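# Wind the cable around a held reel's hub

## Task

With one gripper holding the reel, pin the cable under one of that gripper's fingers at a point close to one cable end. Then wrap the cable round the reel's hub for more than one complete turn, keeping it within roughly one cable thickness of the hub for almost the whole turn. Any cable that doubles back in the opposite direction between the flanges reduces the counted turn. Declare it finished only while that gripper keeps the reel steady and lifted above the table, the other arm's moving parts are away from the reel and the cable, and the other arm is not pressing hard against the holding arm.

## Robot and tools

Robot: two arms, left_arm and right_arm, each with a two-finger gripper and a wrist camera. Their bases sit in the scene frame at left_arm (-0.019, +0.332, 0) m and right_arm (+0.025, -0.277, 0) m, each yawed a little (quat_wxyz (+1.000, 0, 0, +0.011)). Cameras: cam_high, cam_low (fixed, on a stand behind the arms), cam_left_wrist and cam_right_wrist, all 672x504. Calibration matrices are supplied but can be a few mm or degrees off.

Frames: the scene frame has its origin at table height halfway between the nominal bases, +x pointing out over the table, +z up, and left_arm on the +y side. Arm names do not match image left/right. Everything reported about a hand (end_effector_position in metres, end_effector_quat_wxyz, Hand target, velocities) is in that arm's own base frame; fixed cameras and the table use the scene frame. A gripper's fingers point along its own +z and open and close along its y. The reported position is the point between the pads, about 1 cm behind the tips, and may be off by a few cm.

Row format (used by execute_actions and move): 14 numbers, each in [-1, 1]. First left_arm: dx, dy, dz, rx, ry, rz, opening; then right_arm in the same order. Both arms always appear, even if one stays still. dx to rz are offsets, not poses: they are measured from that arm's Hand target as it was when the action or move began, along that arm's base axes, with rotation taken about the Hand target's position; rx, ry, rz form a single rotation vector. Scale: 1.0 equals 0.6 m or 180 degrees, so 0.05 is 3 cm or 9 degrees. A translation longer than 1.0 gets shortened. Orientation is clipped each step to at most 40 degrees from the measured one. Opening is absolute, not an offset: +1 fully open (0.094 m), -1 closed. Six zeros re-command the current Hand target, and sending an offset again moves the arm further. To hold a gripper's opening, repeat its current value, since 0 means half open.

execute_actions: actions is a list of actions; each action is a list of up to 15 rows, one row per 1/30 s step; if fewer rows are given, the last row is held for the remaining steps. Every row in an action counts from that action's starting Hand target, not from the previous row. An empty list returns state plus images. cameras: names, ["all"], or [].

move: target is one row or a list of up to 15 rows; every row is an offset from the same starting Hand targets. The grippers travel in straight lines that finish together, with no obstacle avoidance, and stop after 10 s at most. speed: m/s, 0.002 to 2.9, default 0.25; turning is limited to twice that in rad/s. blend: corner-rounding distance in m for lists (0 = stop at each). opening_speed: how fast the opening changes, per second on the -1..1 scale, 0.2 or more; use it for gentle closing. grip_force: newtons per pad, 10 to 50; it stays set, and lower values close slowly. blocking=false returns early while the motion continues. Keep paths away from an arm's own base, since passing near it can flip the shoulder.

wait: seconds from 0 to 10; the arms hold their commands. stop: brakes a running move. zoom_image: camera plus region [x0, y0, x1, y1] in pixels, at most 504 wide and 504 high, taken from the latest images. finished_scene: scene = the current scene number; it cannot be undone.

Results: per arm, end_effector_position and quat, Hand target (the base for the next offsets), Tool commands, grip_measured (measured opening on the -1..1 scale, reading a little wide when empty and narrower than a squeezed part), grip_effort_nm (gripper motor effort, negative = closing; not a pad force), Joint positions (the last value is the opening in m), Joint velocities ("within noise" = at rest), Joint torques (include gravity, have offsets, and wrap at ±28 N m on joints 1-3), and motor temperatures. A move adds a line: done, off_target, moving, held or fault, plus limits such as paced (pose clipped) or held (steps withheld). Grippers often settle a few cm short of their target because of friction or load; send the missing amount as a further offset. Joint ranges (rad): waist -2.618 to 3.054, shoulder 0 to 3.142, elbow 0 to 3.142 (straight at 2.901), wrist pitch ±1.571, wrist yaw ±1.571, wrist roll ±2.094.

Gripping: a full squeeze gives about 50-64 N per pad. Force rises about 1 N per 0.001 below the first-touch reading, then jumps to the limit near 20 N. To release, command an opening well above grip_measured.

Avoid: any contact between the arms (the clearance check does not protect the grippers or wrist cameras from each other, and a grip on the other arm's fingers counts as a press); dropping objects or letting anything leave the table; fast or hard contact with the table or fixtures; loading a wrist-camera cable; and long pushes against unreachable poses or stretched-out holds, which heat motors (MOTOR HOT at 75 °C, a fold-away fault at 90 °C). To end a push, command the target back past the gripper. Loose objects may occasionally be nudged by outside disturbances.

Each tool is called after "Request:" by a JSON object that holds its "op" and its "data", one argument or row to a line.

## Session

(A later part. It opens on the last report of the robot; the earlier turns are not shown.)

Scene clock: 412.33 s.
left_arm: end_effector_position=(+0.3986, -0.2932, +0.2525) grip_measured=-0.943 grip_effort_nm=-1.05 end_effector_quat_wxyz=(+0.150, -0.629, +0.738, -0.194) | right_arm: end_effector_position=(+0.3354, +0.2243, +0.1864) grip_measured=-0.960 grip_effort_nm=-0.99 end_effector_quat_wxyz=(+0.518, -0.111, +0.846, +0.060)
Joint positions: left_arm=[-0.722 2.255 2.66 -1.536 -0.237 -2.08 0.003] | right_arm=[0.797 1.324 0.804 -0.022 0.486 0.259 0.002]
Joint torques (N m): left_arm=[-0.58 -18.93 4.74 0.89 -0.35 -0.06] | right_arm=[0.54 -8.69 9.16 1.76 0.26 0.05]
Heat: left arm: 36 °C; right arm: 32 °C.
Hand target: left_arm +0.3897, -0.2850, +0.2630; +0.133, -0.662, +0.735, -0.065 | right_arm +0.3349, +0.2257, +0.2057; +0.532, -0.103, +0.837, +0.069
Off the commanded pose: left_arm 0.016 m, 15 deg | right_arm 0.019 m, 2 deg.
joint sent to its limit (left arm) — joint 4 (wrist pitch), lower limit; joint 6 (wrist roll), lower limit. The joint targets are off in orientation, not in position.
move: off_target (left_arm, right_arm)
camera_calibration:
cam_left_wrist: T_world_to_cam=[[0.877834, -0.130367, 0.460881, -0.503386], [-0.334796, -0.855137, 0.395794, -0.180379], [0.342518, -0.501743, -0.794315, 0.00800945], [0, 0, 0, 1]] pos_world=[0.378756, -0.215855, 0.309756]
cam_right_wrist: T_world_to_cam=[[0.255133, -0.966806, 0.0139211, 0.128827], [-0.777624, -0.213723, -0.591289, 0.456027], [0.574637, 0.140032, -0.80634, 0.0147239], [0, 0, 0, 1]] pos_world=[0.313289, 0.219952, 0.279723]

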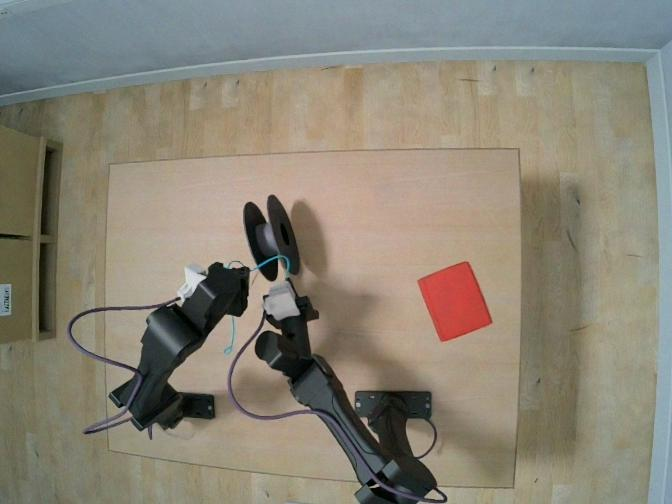

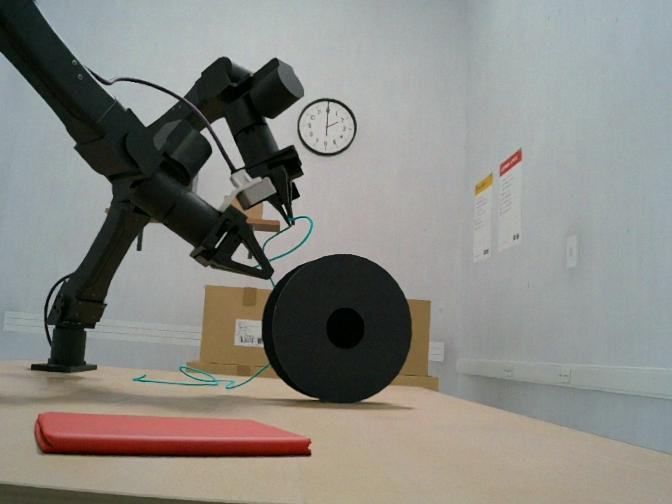

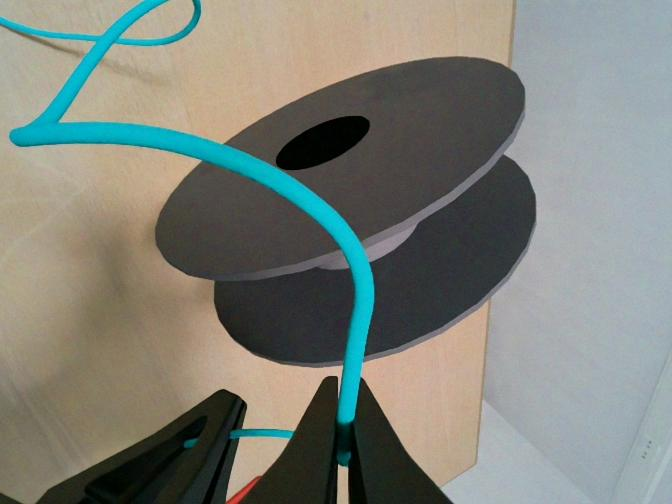

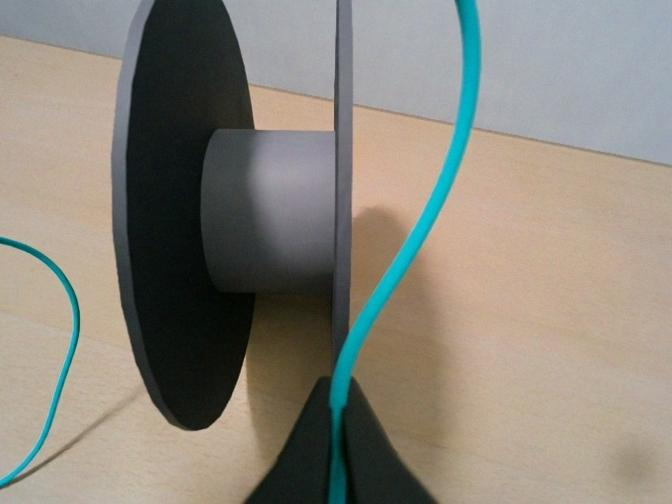

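Request:
{"op": "move", "data": {
  "target": [
    [0,0,0,0,0,0,0.1,0,0,0,0,0,0,-1],
    [-0.055,0.035,0.15,0,0,0,0.1,0,0,0,0,0,0,-1]
  ],
  "speed": 0.1,
  "cameras": ["all"]
}}

Request:
{"op": "zoom_image", "data": {
  "camera": "cam_low",
  "region": [220, 140, 420, 340]
}}

Request:
{"op": "zoom_image", "data": {
  "camera": "cam_high",
  "region": [180, 190, 350, 370]
}}

Scene clock: 416.27 s.
left_arm: end_effector_position=(+0.3639, -0.2722, +0.3474) grip_measured=+0.098 grip_effort_nm=0.10 end_effector_quat_wxyz=(+0.171, -0.614, +0.714, -0.289) | right_arm: end_effector_position=(+0.3354, +0.2243, +0.1864) grip_measured=-0.962 grip_effort_nm=-1.05 end_effector_quat_wxyz=(+0.518, -0.111, +0.846, +0.060)
Joint positions: left_arm=[-0.747 2.037 2.644 -1.536 -0.262 -2.08 0.052] | right_arm=[0.797 1.324 0.804 -0.022 0.486 0.259 0.002]
Joint torques (N m): left_arm=[-0.7 -14.8 5.01 1.19 -0.42 0.02] | right_arm=[0.51 -8.64 9.14 1.76 0.26 0.05]
Heat: left arm: 36 °C; right arm: 32 °C.
Hand target: left_arm +0.3566, -0.2642, +0.3530; +0.133, -0.662, +0.735, -0.065 | right_arm +0.3350, +0.2257, +0.2057; +0.532, -0.103, +0.837, +0.069
Off the commanded pose: left_arm 0.012 m, 27 deg | right_arm 0.019 m, 2 deg.
joint sent to its limit (left arm) — joint 4 (wrist pitch), lower limit. The joint targets are off in orientation, not in position.
move: off_target (left_arm, right_arm)
camera_calibration:
cam_left_wrist: T_world_to_cam=[[0.788266, -0.0769085, 0.610509, -0.518774], [-0.413352, -0.80115, 0.43278, -0.181107], [0.455825, -0.593501, -0.66331, -0.00603526], [0, 0, 0, 1]] pos_world=[0.336822, -0.188574, 0.391093]
cam_right_wrist: T_world_to_cam=[[0.255133, -0.966806, 0.0139211, 0.128827], [-0.777624, -0.213723, -0.591289, 0.456027], [0.574637, 0.140032, -0.80634, 0.0147239], [0, 0, 0, 1]] pos_world=[0.313289, 0.219952, 0.279723]

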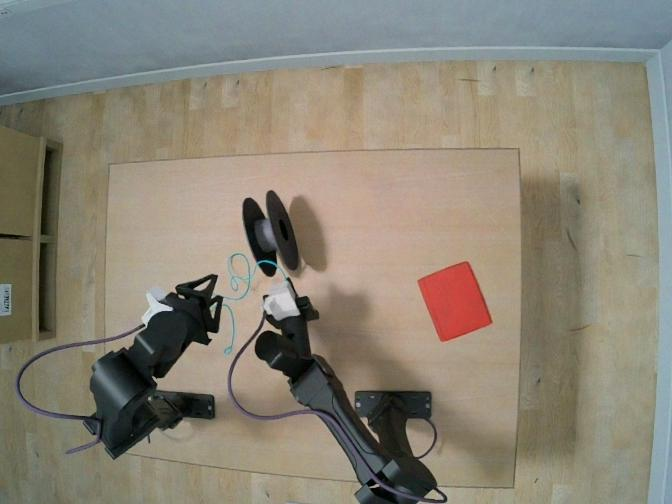

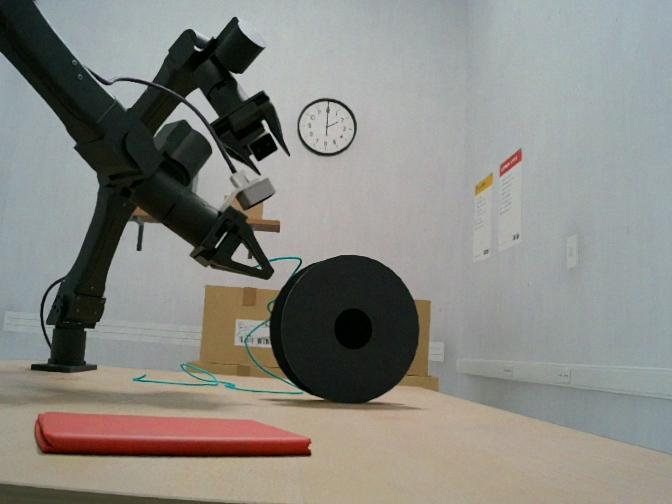

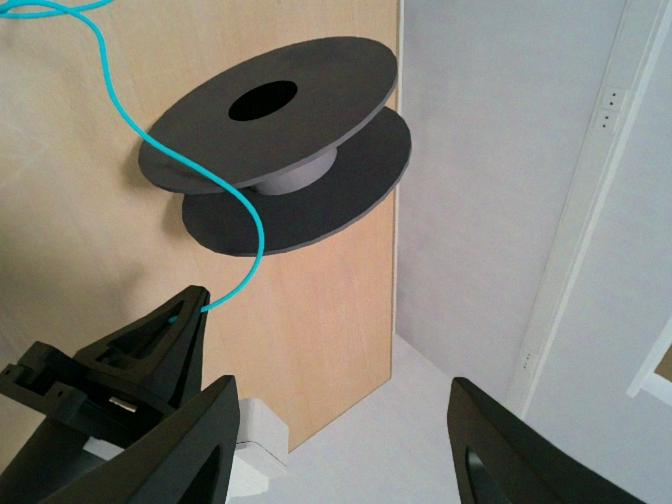

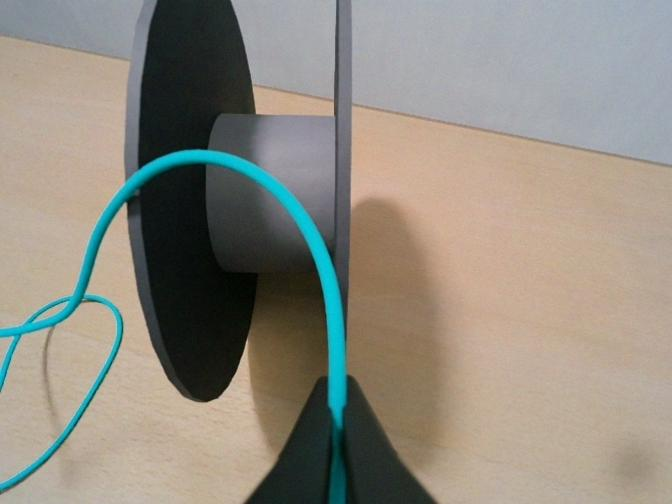

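Scaled by 2.520 from the camera's 672x504 image, which has a finer 960x720 frame.

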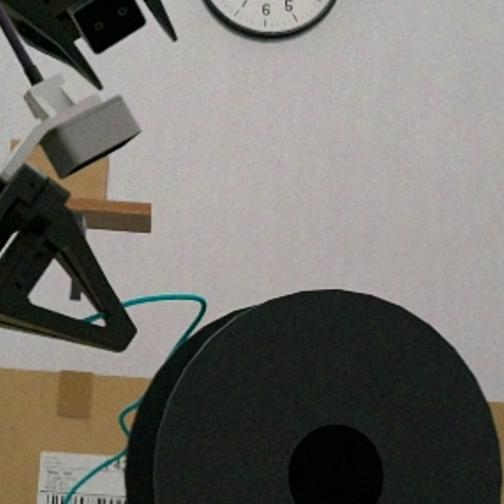

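Scaled by 2.800 from the camera's 672x504 image, which has a finer 960x720 frame.

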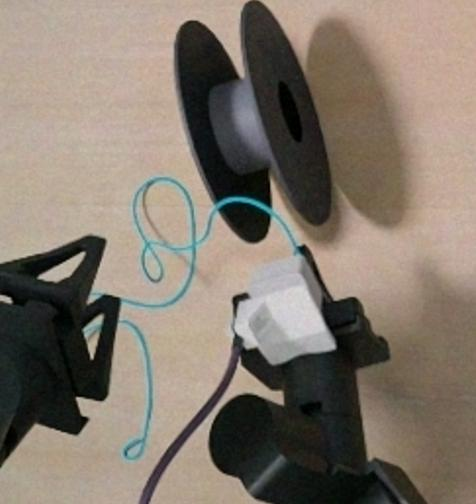

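Request:
{"op": "move", "data": {
  "target": [0,0.02,0,0,0,0,0.3,-0.1,0.1,0,0,0,0,-1],
  "speed": 0.1,
  "cameras": ["all"]
}}

Request:
{"op": "zoom_image", "data": {
  "camera": "cam_low",
  "region": [200, 160, 380, 340]
}}

Request:
{"op": "zoom_image", "data": {
  "camera": "cam_high",
  "region": [180, 190, 350, 370]
}}

Scene clock: 421.40 s.
left_arm: end_effector_position=(+0.3617, -0.2670, +0.3469) grip_measured=+0.298 grip_effort_nm=0.10 end_effector_quat_wxyz=(+0.173, -0.613, +0.717, -0.284) | right_arm: end_effector_position=(+0.2740, +0.2822, +0.1998) grip_measured=-0.962 grip_effort_nm=-1.05 end_effector_quat_wxyz=(+0.530, -0.110, +0.838, +0.069)
Joint positions: left_arm=[-0.742 2.017 2.614 -1.536 -0.262 -2.071 0.061] | right_arm=[1.115 1.361 0.887 -0.154 0.751 0.459 0.002]
Joint torques (N m): left_arm=[0.87 -15.41 4.23 1.18 -0.34 0.09] | right_arm=[0.55 -5.3 9.44 1.59 0.4 0.16]
Heat: left arm: 36 °C; right arm: 32 °C.
Hand target: left_arm +0.3567, -0.2521, +0.3530; +0.133, -0.662, +0.735, -0.065 | right_arm +0.2750, +0.2857, +0.2058; +0.532, -0.103, +0.837, +0.069
Off the commanded pose: left_arm 0.017 m, 26 deg | right_arm 0.007 m, 1 deg.
joint sent to its limit (left arm) — joint 4 (wrist pitch), lower limit. The joint targets are off in orientation, not in position.
move: off_target (left_arm)
camera_calibration:
cam_left_wrist: T_world_to_cam=[[0.791131, -0.0848531, 0.605732, -0.517818], [-0.412266, -0.80554, 0.425608, -0.176765], [0.451827, -0.586435, -0.67227, 0.00433298], [0, 0, 0, 1]] pos_world=[0.33483, -0.183789, 0.391805]
cam_right_wrist: T_world_to_cam=[[0.262931, -0.964813, 0.00171434, 0.199842], [-0.760486, -0.20834, -0.615025, 0.427117], [0.593742, 0.160405, -0.788506, 0.0381943], [0, 0, 0, 1]] pos_world=[0.249594, 0.275669, 0.292461]

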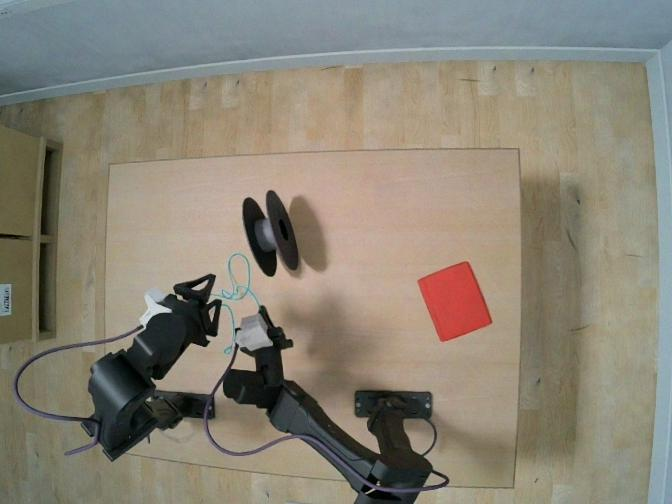

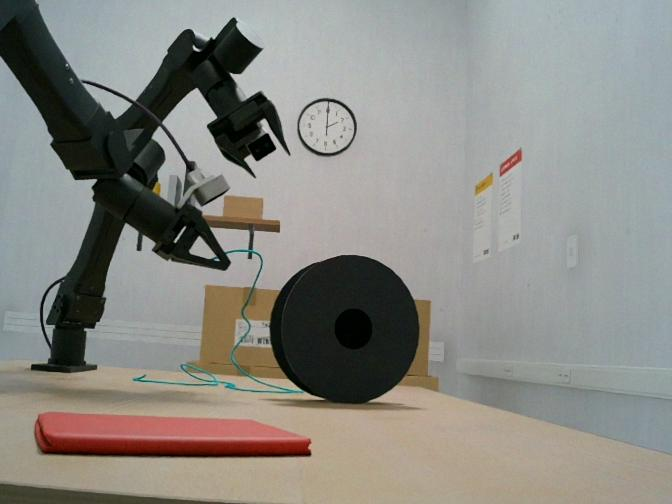

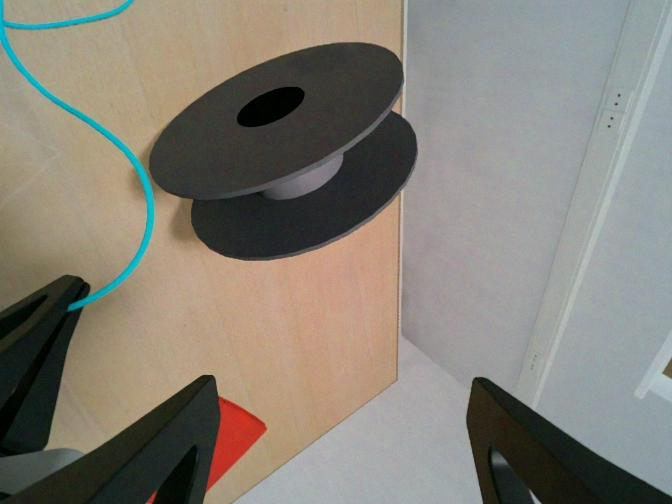

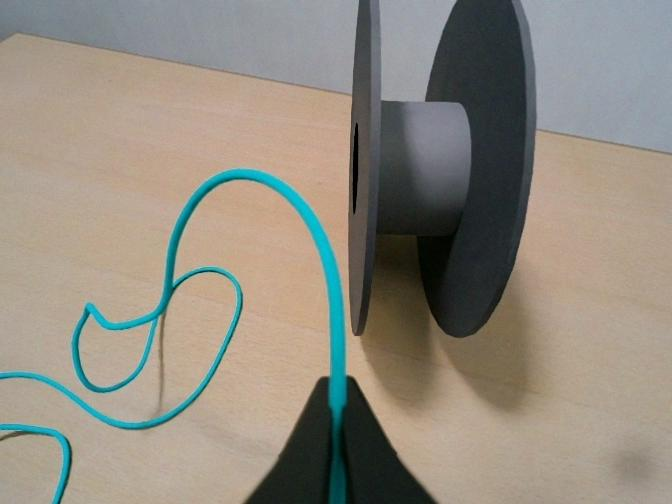

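Scaled by 2.800 from the camera's 672x504 image, which has a finer 960x720 frame.

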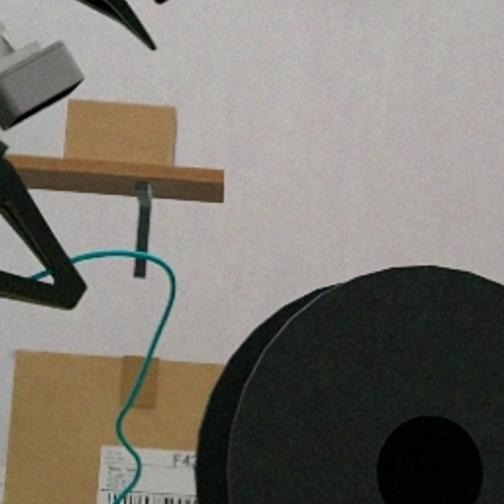

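Scaled by 2.800 from the camera's 672x504 image, which has a finer 960x720 frame.

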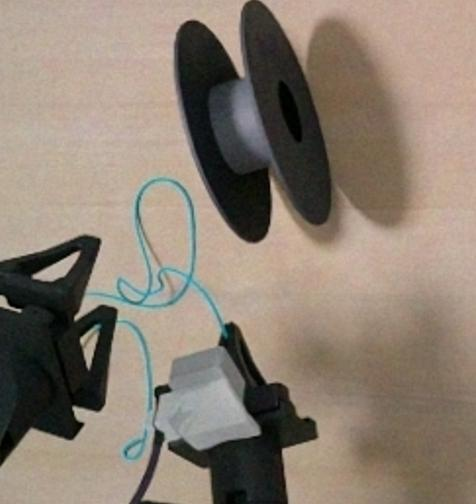

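Request:
{"op": "move", "data": {
  "target": [0.0007,-0.078,-0.03,0.012,0.0965,-0.2537,0.5,0,0,0,0,0,0,-1],
  "speed": 0.15,
  "cameras": ["all"]
}}

Request:
{"op": "zoom_image", "data": {
  "camera": "cam_low",
  "region": [200, 160, 380, 340]
}}

Scene clock: 426.47 s.
left_arm: end_effector_position=(+0.3555, -0.2965, +0.3415) grip_measured=+0.498 grip_effort_nm=0.10 end_effector_quat_wxyz=(+0.160, -0.316, +0.894, -0.276) | right_arm: end_effector_position=(+0.2740, +0.2819, +0.1996) grip_measured=-0.962 grip_effort_nm=-1.05 end_effector_quat_wxyz=(+0.530, -0.109, +0.838, +0.068)
Joint positions: left_arm=[-0.694 2.07 2.688 -1.539 0.008 -1.376 0.07] | right_arm=[1.115 1.361 0.887 -0.155 0.751 0.46 0.002]
Joint torques (N m): left_arm=[-0.13 -10.07 8.29 1.26 0.01 0.09] | right_arm=[0.55 -5.3 9.47 1.56 0.41 0.14]
Heat: left arm: 36 °C; right arm: 31 °C.
Hand target: left_arm +0.3571, -0.2989, +0.3349; +0.000, -0.325, +0.946, +0.000 | right_arm +0.2750, +0.2857, +0.2058; +0.532, -0.103, +0.837, +0.069
Off the commanded pose: left_arm 0.007 m, 37 deg | right_arm 0.007 m, 1 deg.
joint sent to its limit (left arm) — joint 4 (wrist pitch), lower limit. The joint targets are off in orientation, not in position.
move: off_target (left_arm)
camera_calibration:
cam_left_wrist: T_world_to_cam=[[0.487593, -0.650346, 0.582497, -0.564023], [-0.867769, -0.434418, 0.241368, 0.134149], [0.0960742, -0.623162, -0.776169, 0.137181], [0, 0, 0, 1]] pos_world=[0.378244, -0.223048, 0.402638]
cam_right_wrist: T_world_to_cam=[[0.261893, -0.965095, 0.00180358, 0.200055], [-0.760906, -0.207632, -0.614744, 0.426862], [0.593661, 0.159625, -0.788725, 0.0384305], [0, 0, 0, 1]] pos_world=[0.249594, 0.275567, 0.292361]

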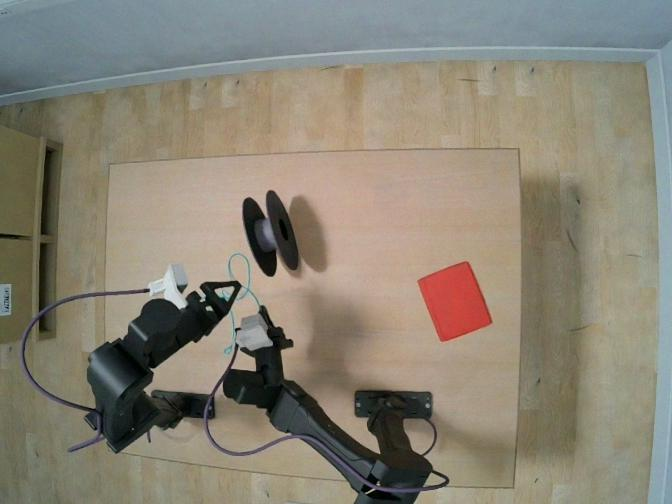

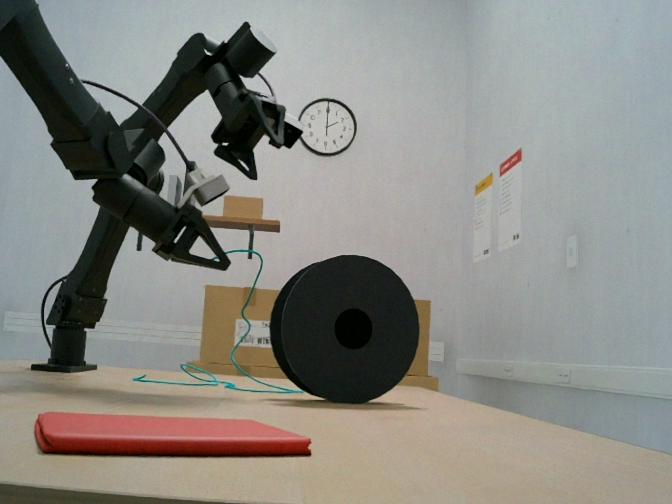

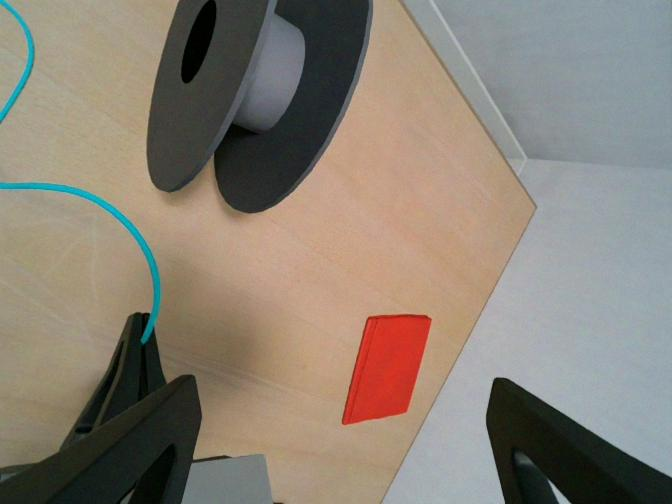

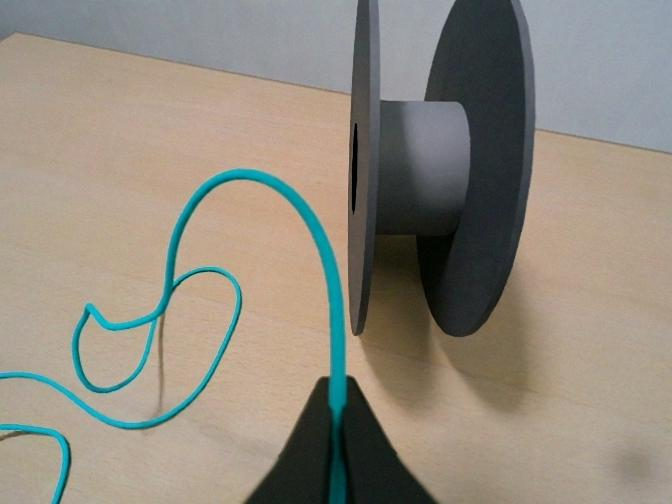

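Scaled by 2.800 from the camera's 672x504 image, which has a finer 960x720 frame.

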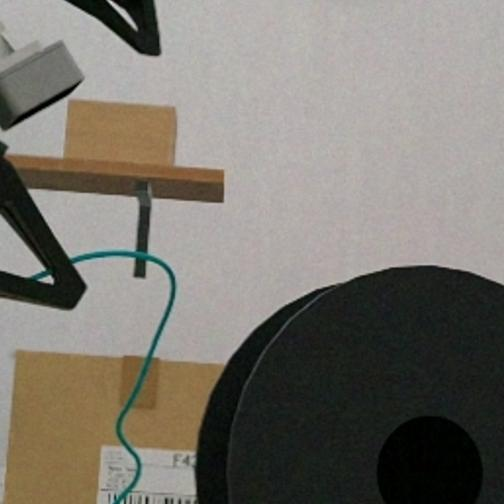

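Request:
{"op": "move", "data": {
  "target": [0.02,0.02,-0.105,0,0,0,0.5,0,0,-0.108,0,0,0,-1],
  "speed": 0.1,
  "cameras": ["all"]
}}

Request:
{"op": "zoom_image", "data": {
  "camera": "cam_low",
  "region": [200, 160, 380, 340]
}}

Scene clock: 430.53 s.
left_arm: end_effector_position=(+0.3665, -0.2901, +0.2928) grip_measured=+0.498 grip_effort_nm=0.10 end_effector_quat_wxyz=(+0.132, -0.317, +0.914, -0.215) | right_arm: end_effector_position=(+0.2764, +0.2867, +0.1472) grip_measured=-0.962 grip_effort_nm=-1.04 end_effector_quat_wxyz=(+0.532, -0.106, +0.837, +0.072)
Joint positions: left_arm=[-0.668 2.109 2.589 -1.54 0.009 -1.338 0.07] | right_arm=[1.115 1.46 0.739 0.103 0.752 0.461 0.002]
Joint torques (N m): left_arm=[0.68 -10.92 4.66 1.05 -0.01 0.08] | right_arm=[0.55 -5.79 5.31 1.93 0.4 0.16]
Heat: left arm: 36 °C; right arm: 31 °C.
Hand target: left_arm +0.3692, -0.2868, +0.2722; +0.000, -0.325, +0.946, +0.000 | right_arm +0.2750, +0.2857, +0.1411; +0.532, -0.103, +0.837, +0.070
Off the commanded pose: left_arm 0.021 m, 29 deg | right_arm 0.006 m, 1 deg.
joint sent to its limit (left arm) — joint 4 (wrist pitch), lower limit. The joint targets are off in orientation, not in position.
move: off_target (left_arm)
camera_calibration:
cam_left_wrist: T_world_to_cam=[[0.532871, -0.707752, 0.463826, -0.535293], [-0.846072, -0.455018, 0.277706, 0.133676], [0.014502, -0.540412, -0.841275, 0.175275], [0, 0, 0, 1]] pos_world=[0.3958, -0.223309, 0.358615]
cam_right_wrist: T_world_to_cam=[[0.261059, -0.965297, -0.00712233, 0.20563], [-0.758239, -0.200484, -0.620386, 0.395432], [0.597429, 0.167358, -0.784264, -0.00894604], [0, 0, 0, 1]] pos_world=[0.251495, 0.279269, 0.239769]

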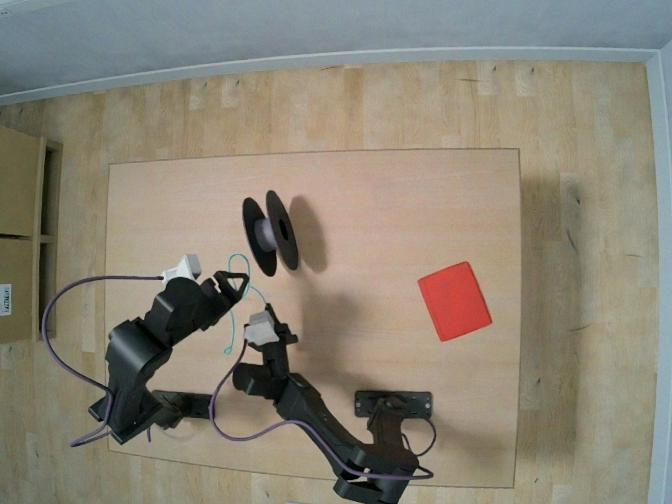

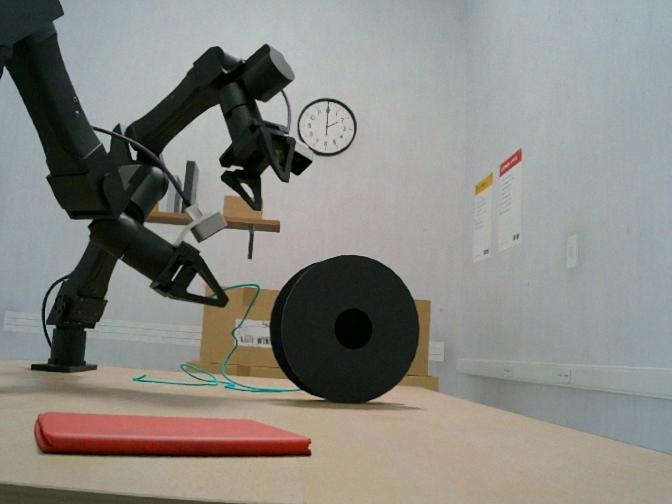

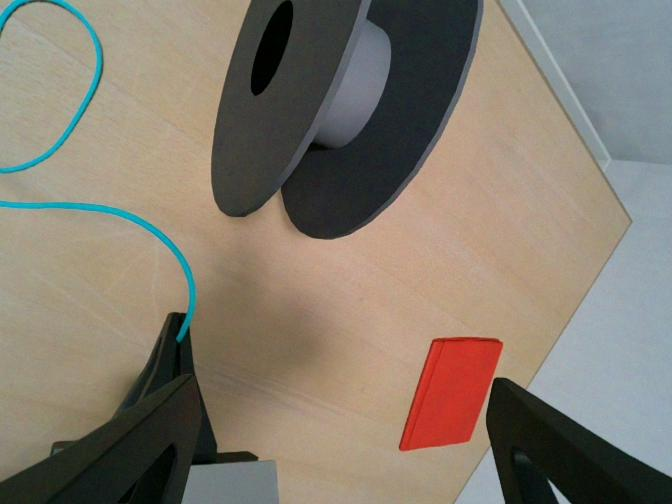

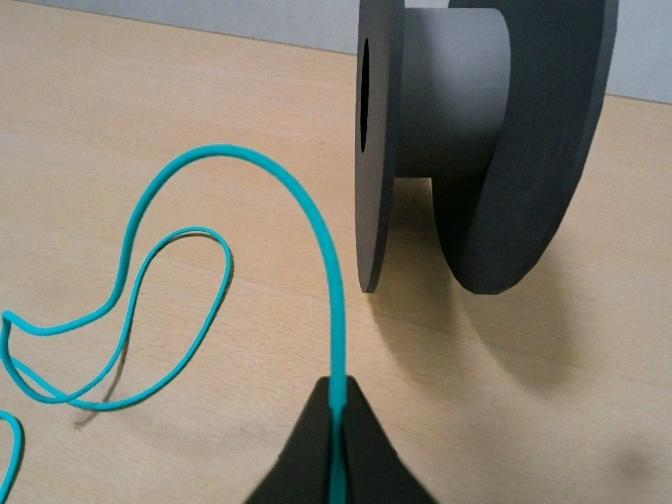

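Scaled by 2.800 from the camera's 672x504 image, which has a finer 960x720 frame.

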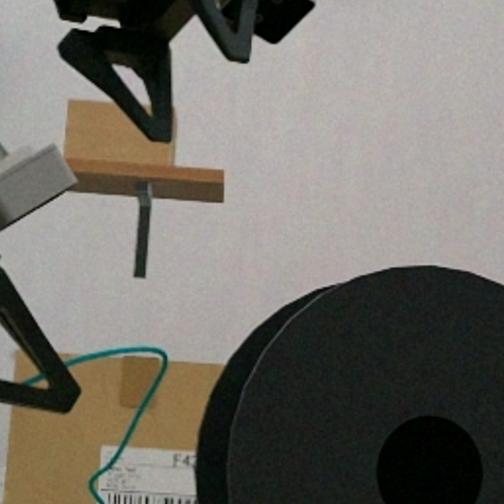

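Request:
{"op": "move", "data": {
  "target": [-0.02,0.0,-0.11,0,0,0,0.5,0,0,0,0,0,0,-1],
  "speed": 0.08,
  "cameras": ["all"]
}}

Request:
{"op": "zoom_image", "data": {
  "camera": "cam_low",
  "region": [200, 160, 380, 340]
}}

Scene clock: 434.70 s.
left_arm: end_effector_position=(+0.3601, -0.2875, +0.2262) grip_measured=+0.498 grip_effort_nm=0.10 end_effector_quat_wxyz=(+0.079, -0.322, +0.934, -0.133) | right_arm: end_effector_position=(+0.2764, +0.2867, +0.1474) grip_measured=-0.962 grip_effort_nm=-1.05 end_effector_quat_wxyz=(+0.532, -0.106, +0.837, +0.073)
Joint positions: left_arm=[-0.672 2.155 2.438 -1.542 0.009 -1.338 0.07] | right_arm=[1.115 1.46 0.739 0.104 0.752 0.461 0.002]
Joint torques (N m): left_arm=[-0.59 -11.77 5.14 0.73 -0.07 -0.06] | right_arm=[0.51 -5.74 5.33 1.92 0.39 0.15]
Heat: left arm: 36 °C; right arm: 31 °C.
Hand target: left_arm +0.3571, -0.2869, +0.2061; +0.000, -0.325, +0.946, +0.000 | right_arm +0.2750, +0.2857, +0.1411; +0.532, -0.103, +0.837, +0.070
Off the commanded pose: left_arm 0.020 m, 18 deg | right_arm 0.007 m, 1 deg.
joint sent to its limit (left arm) — joint 4 (wrist pitch), lower limit. The joint targets are off in orientation, not in position.
move: off_target (left_arm)
camera_calibration:
cam_left_wrist: T_world_to_cam=[[0.588389, -0.75649, 0.28552, -0.49289], [-0.799165, -0.490352, 0.347693, 0.105052], [-0.123021, -0.432756, -0.893078, 0.212917], [0, 0, 0, 1]] pos_world=[0.400158, -0.229213, 0.294355]
cam_right_wrist: T_world_to_cam=[[0.26106, -0.965292, -0.00764637, 0.205825], [-0.758015, -0.200086, -0.620788, 0.395519], [0.597712, 0.167859, -0.783941, -0.0092327], [0, 0, 0, 1]] pos_world=[0.251595, 0.279369, 0.23987]

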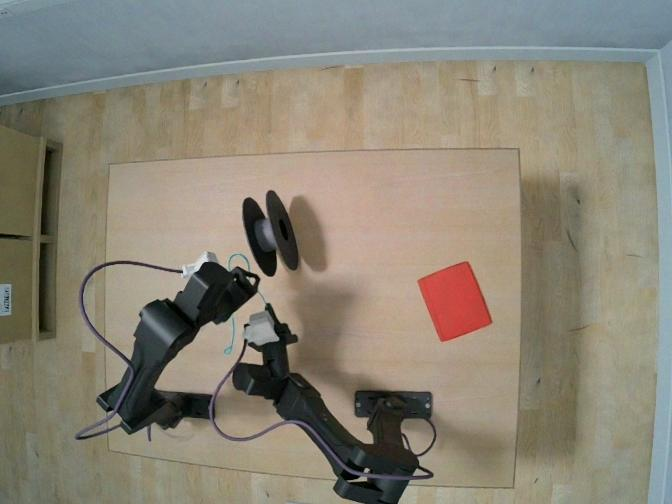

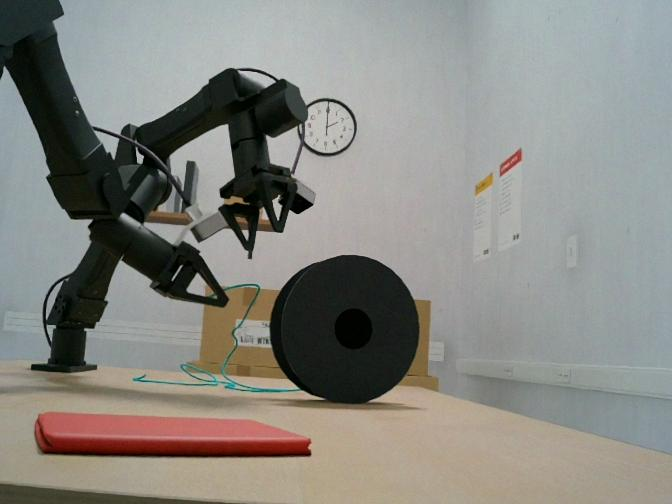

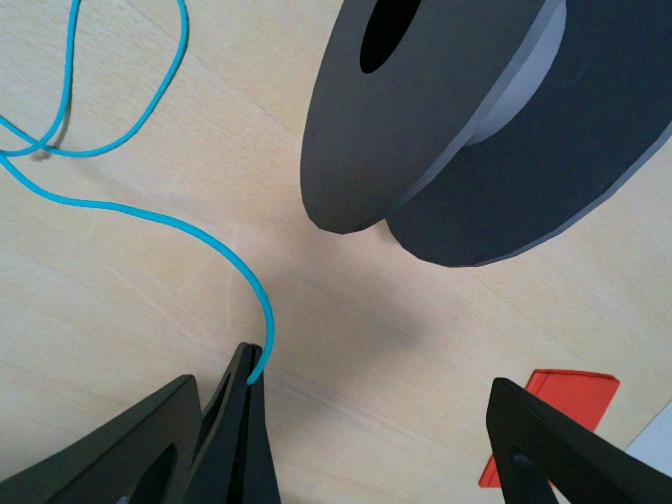

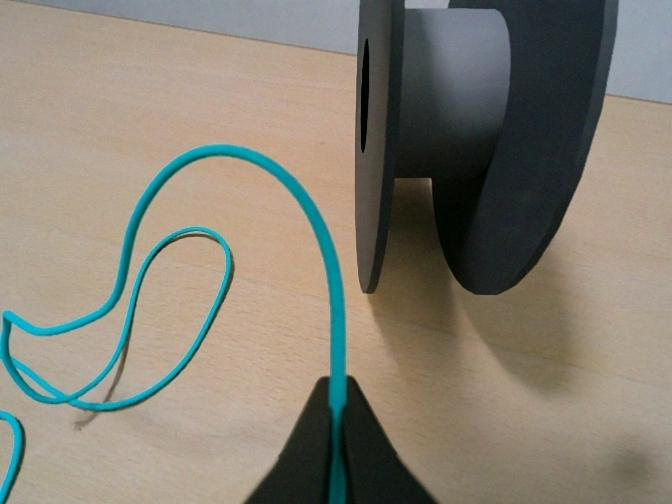

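Scaled by 2.800 from the camera's 672x504 image, which has a finer 960x720 frame.

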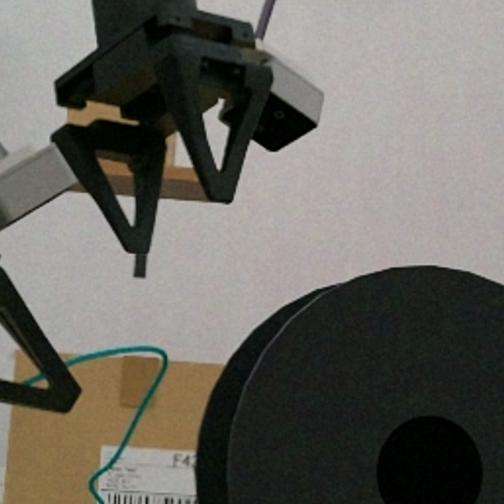

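Request:
{"op": "move", "data": {
  "target": [
    [0,0.017,-0.02,0,0,0.08,0.5,0,0,0,0,0,0,-1],
    [-0.001,0.017,-0.1,0,0,0.08,0.5,0,0,0,0,0,0,-1]
  ],
  "speed": 0.08,
  "blend": [0.01,0],
  "cameras": ["all"]
}}

Request:
{"op": "zoom_image", "data": {
  "camera": "cam_low",
  "region": [200, 160, 380, 340]
}}

Scene clock: 438.70 s.
left_arm: end_effector_position=(+0.3580, -0.2836, +0.1634) grip_measured=+0.498 grip_effort_nm=0.09 end_effector_quat_wxyz=(+0.026, -0.434, +0.898, -0.065) | right_arm: end_effector_position=(+0.2764, +0.2867, +0.1474) grip_measured=-0.962 grip_effort_nm=-1.04 end_effector_quat_wxyz=(+0.532, -0.106, +0.837, +0.073)
Joint positions: left_arm=[-0.668 2.246 2.358 -1.542 0.009 -1.569 0.07] | right_arm=[1.115 1.46 0.739 0.104 0.752 0.461 0.002]
Joint torques (N m): left_arm=[0.59 -13.19 5.5 0.4 -0.07 -0.08] | right_arm=[0.54 -5.74 5.3 1.92 0.38 0.16]
Heat: left arm: 35 °C; right arm: 31 °C.
Hand target: left_arm +0.3564, -0.2767, +0.1460; +0.000, -0.441, +0.897, +0.000 | right_arm +0.2750, +0.2857, +0.1411; +0.532, -0.103, +0.837, +0.070
Off the commanded pose: left_arm 0.019 m, 8 deg | right_arm 0.007 m, 1 deg.
joint sent to its limit (left arm) — joint 4 (wrist pitch), lower limit. The joint targets are off in orientation, not in position.
move: off_target (left_arm)
camera_calibration:
cam_left_wrist: T_world_to_cam=[[0.780814, -0.612337, 0.123987, -0.472331], [-0.599138, -0.677641, 0.426423, -0.0104853], [-0.177095, -0.407242, -0.895986, 0.185367], [0, 0, 0, 1]] pos_world=[0.395348, -0.220841, 0.229121]
cam_right_wrist: T_world_to_cam=[[0.26106, -0.965292, -0.00764637, 0.205825], [-0.758015, -0.200086, -0.620788, 0.395519], [0.597712, 0.167859, -0.783941, -0.0092327], [0, 0, 0, 1]] pos_world=[0.251595, 0.279369, 0.23987]

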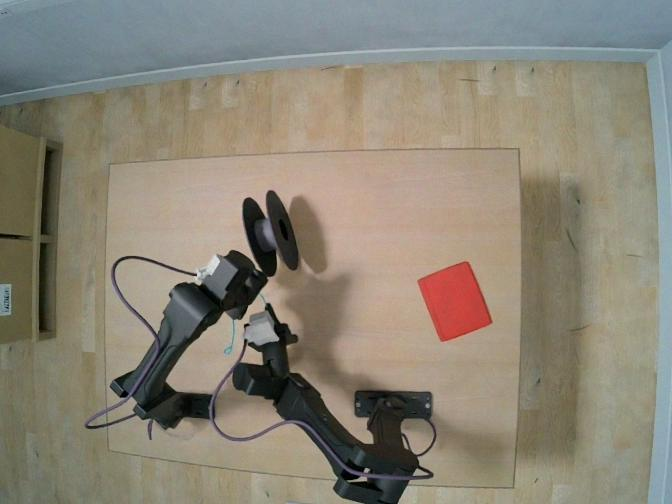

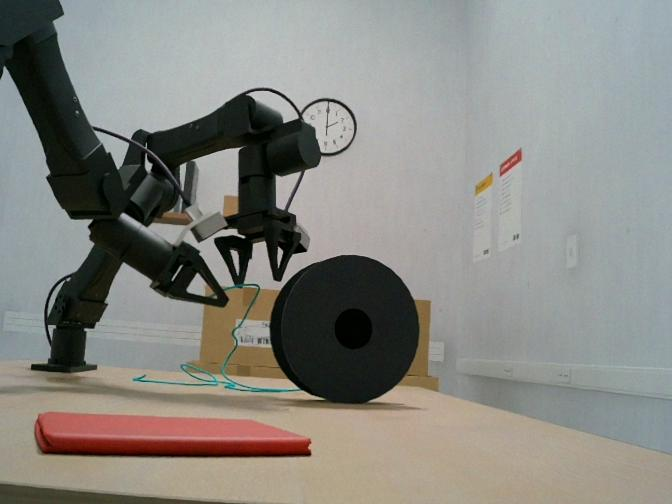

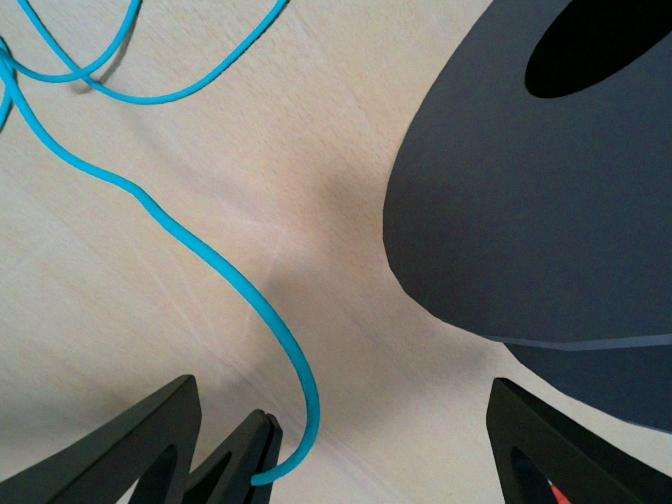

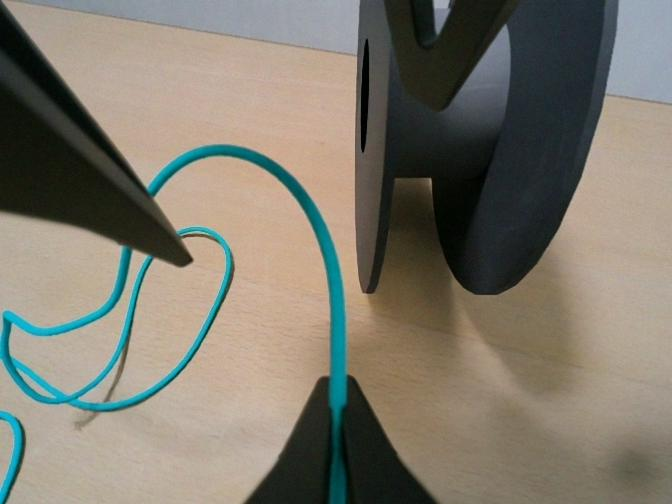

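Scaled by 2.800 from the camera's 672x504 image, which has a finer 960x720 frame.

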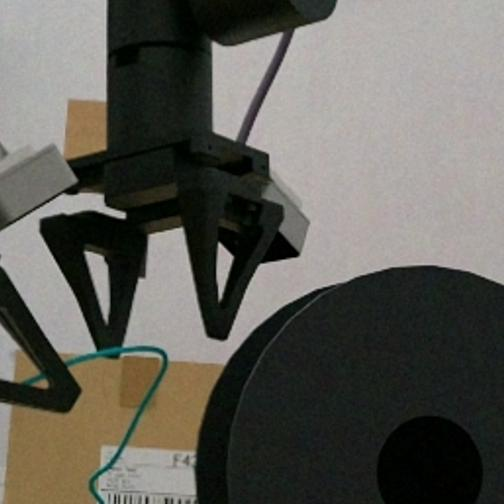

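Request:
{"op": "move", "data": {
  "target": [0.0,0,-0.032,0,0,0,0.5,0,0,0,0,0,0,-1],
  "speed": 0.05,
  "cameras": ["all"]
}}

Request:
{"op": "zoom_image", "data": {
  "camera": "cam_low",
  "region": [200, 160, 380, 340]
}}

Scene clock: 440.23 s.
left_arm: end_effector_position=(+0.3590, -0.2844, +0.1478) grip_measured=+0.498 grip_effort_nm=0.09 end_effector_quat_wxyz=(+0.019, -0.434, +0.899, -0.049) | right_arm: end_effector_position=(+0.2764, +0.2867, +0.1474) grip_measured=-0.962 grip_effort_nm=-1.04 end_effector_quat_wxyz=(+0.532, -0.106, +0.837, +0.073)
Joint positions: left_arm=[-0.668 2.282 2.358 -1.542 0.009 -1.569 0.07] | right_arm=[1.115 1.46 0.739 0.104 0.752 0.461 0.002]
Joint torques (N m): left_arm=[0.54 -12.96 5.15 0.32 -0.05 -0.09] | right_arm=[0.54 -5.79 5.26 1.91 0.4 0.15]
Heat: left arm: 35 °C; right arm: 31 °C.
Hand target: left_arm +0.3565, -0.2767, +0.1268; +0.000, -0.441, +0.897, +0.000 | right_arm +0.2750, +0.2857, +0.1411; +0.532, -0.103, +0.837, +0.070
Off the commanded pose: left_arm 0.022 m, 6 deg | right_arm 0.007 m, 1 deg.
joint sent to its limit (left arm) — joint 4 (wrist pitch), lower limit. The joint targets still meet the commanded pose.
move: off_target (left_arm)
camera_calibration:
cam_left_wrist: T_world_to_cam=[[0.78379, -0.614708, 0.0883596, -0.468181], [-0.587128, -0.687104, 0.427983, -0.0110646], [-0.202373, -0.387327, -0.899457, 0.186458], [0, 0, 0, 1]] pos_world=[0.398194, -0.223177, 0.213815]
cam_right_wrist: T_world_to_cam=[[0.26106, -0.965292, -0.00764637, 0.205825], [-0.758015, -0.200086, -0.620788, 0.395519], [0.597712, 0.167859, -0.783941, -0.0092327], [0, 0, 0, 1]] pos_world=[0.251595, 0.279369, 0.23987]

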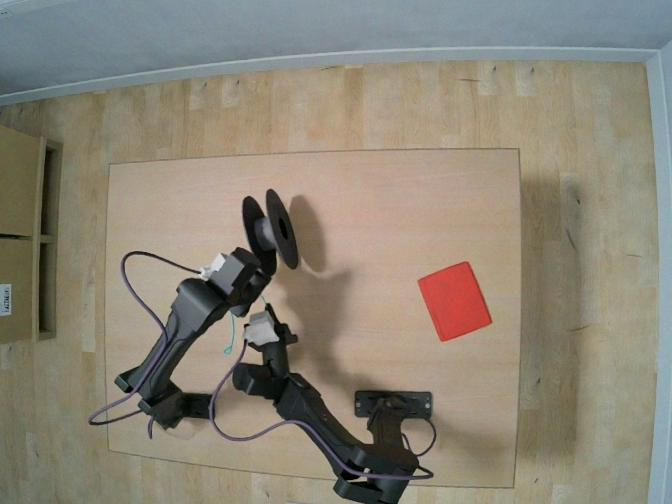

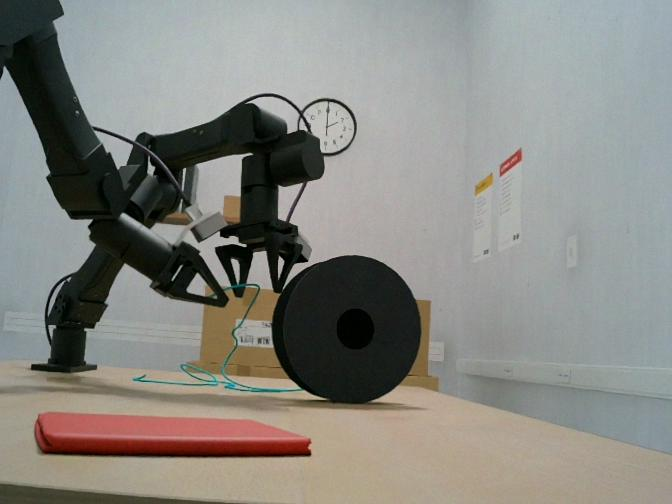

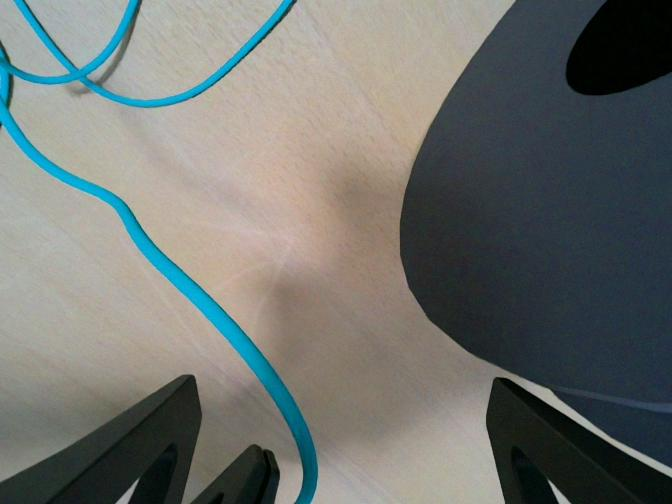

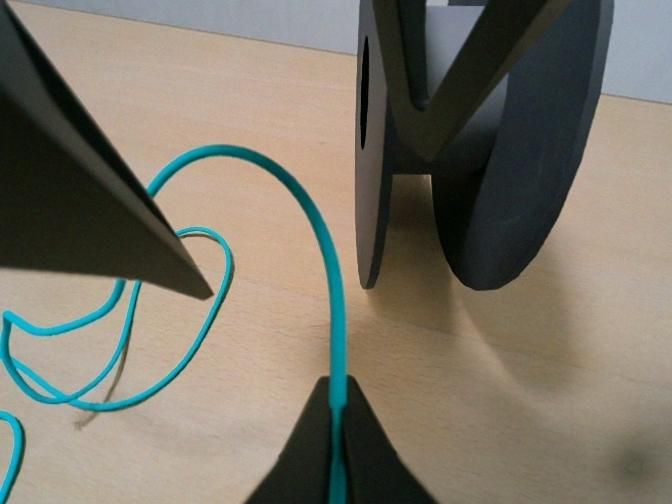

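Scaled by 2.800 from the camera's 672x504 image, which has a finer 960x720 frame.

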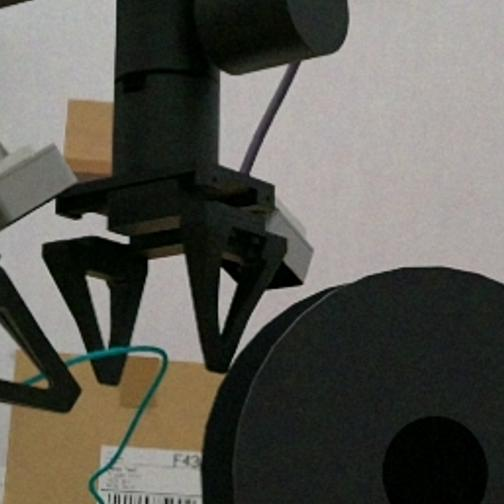

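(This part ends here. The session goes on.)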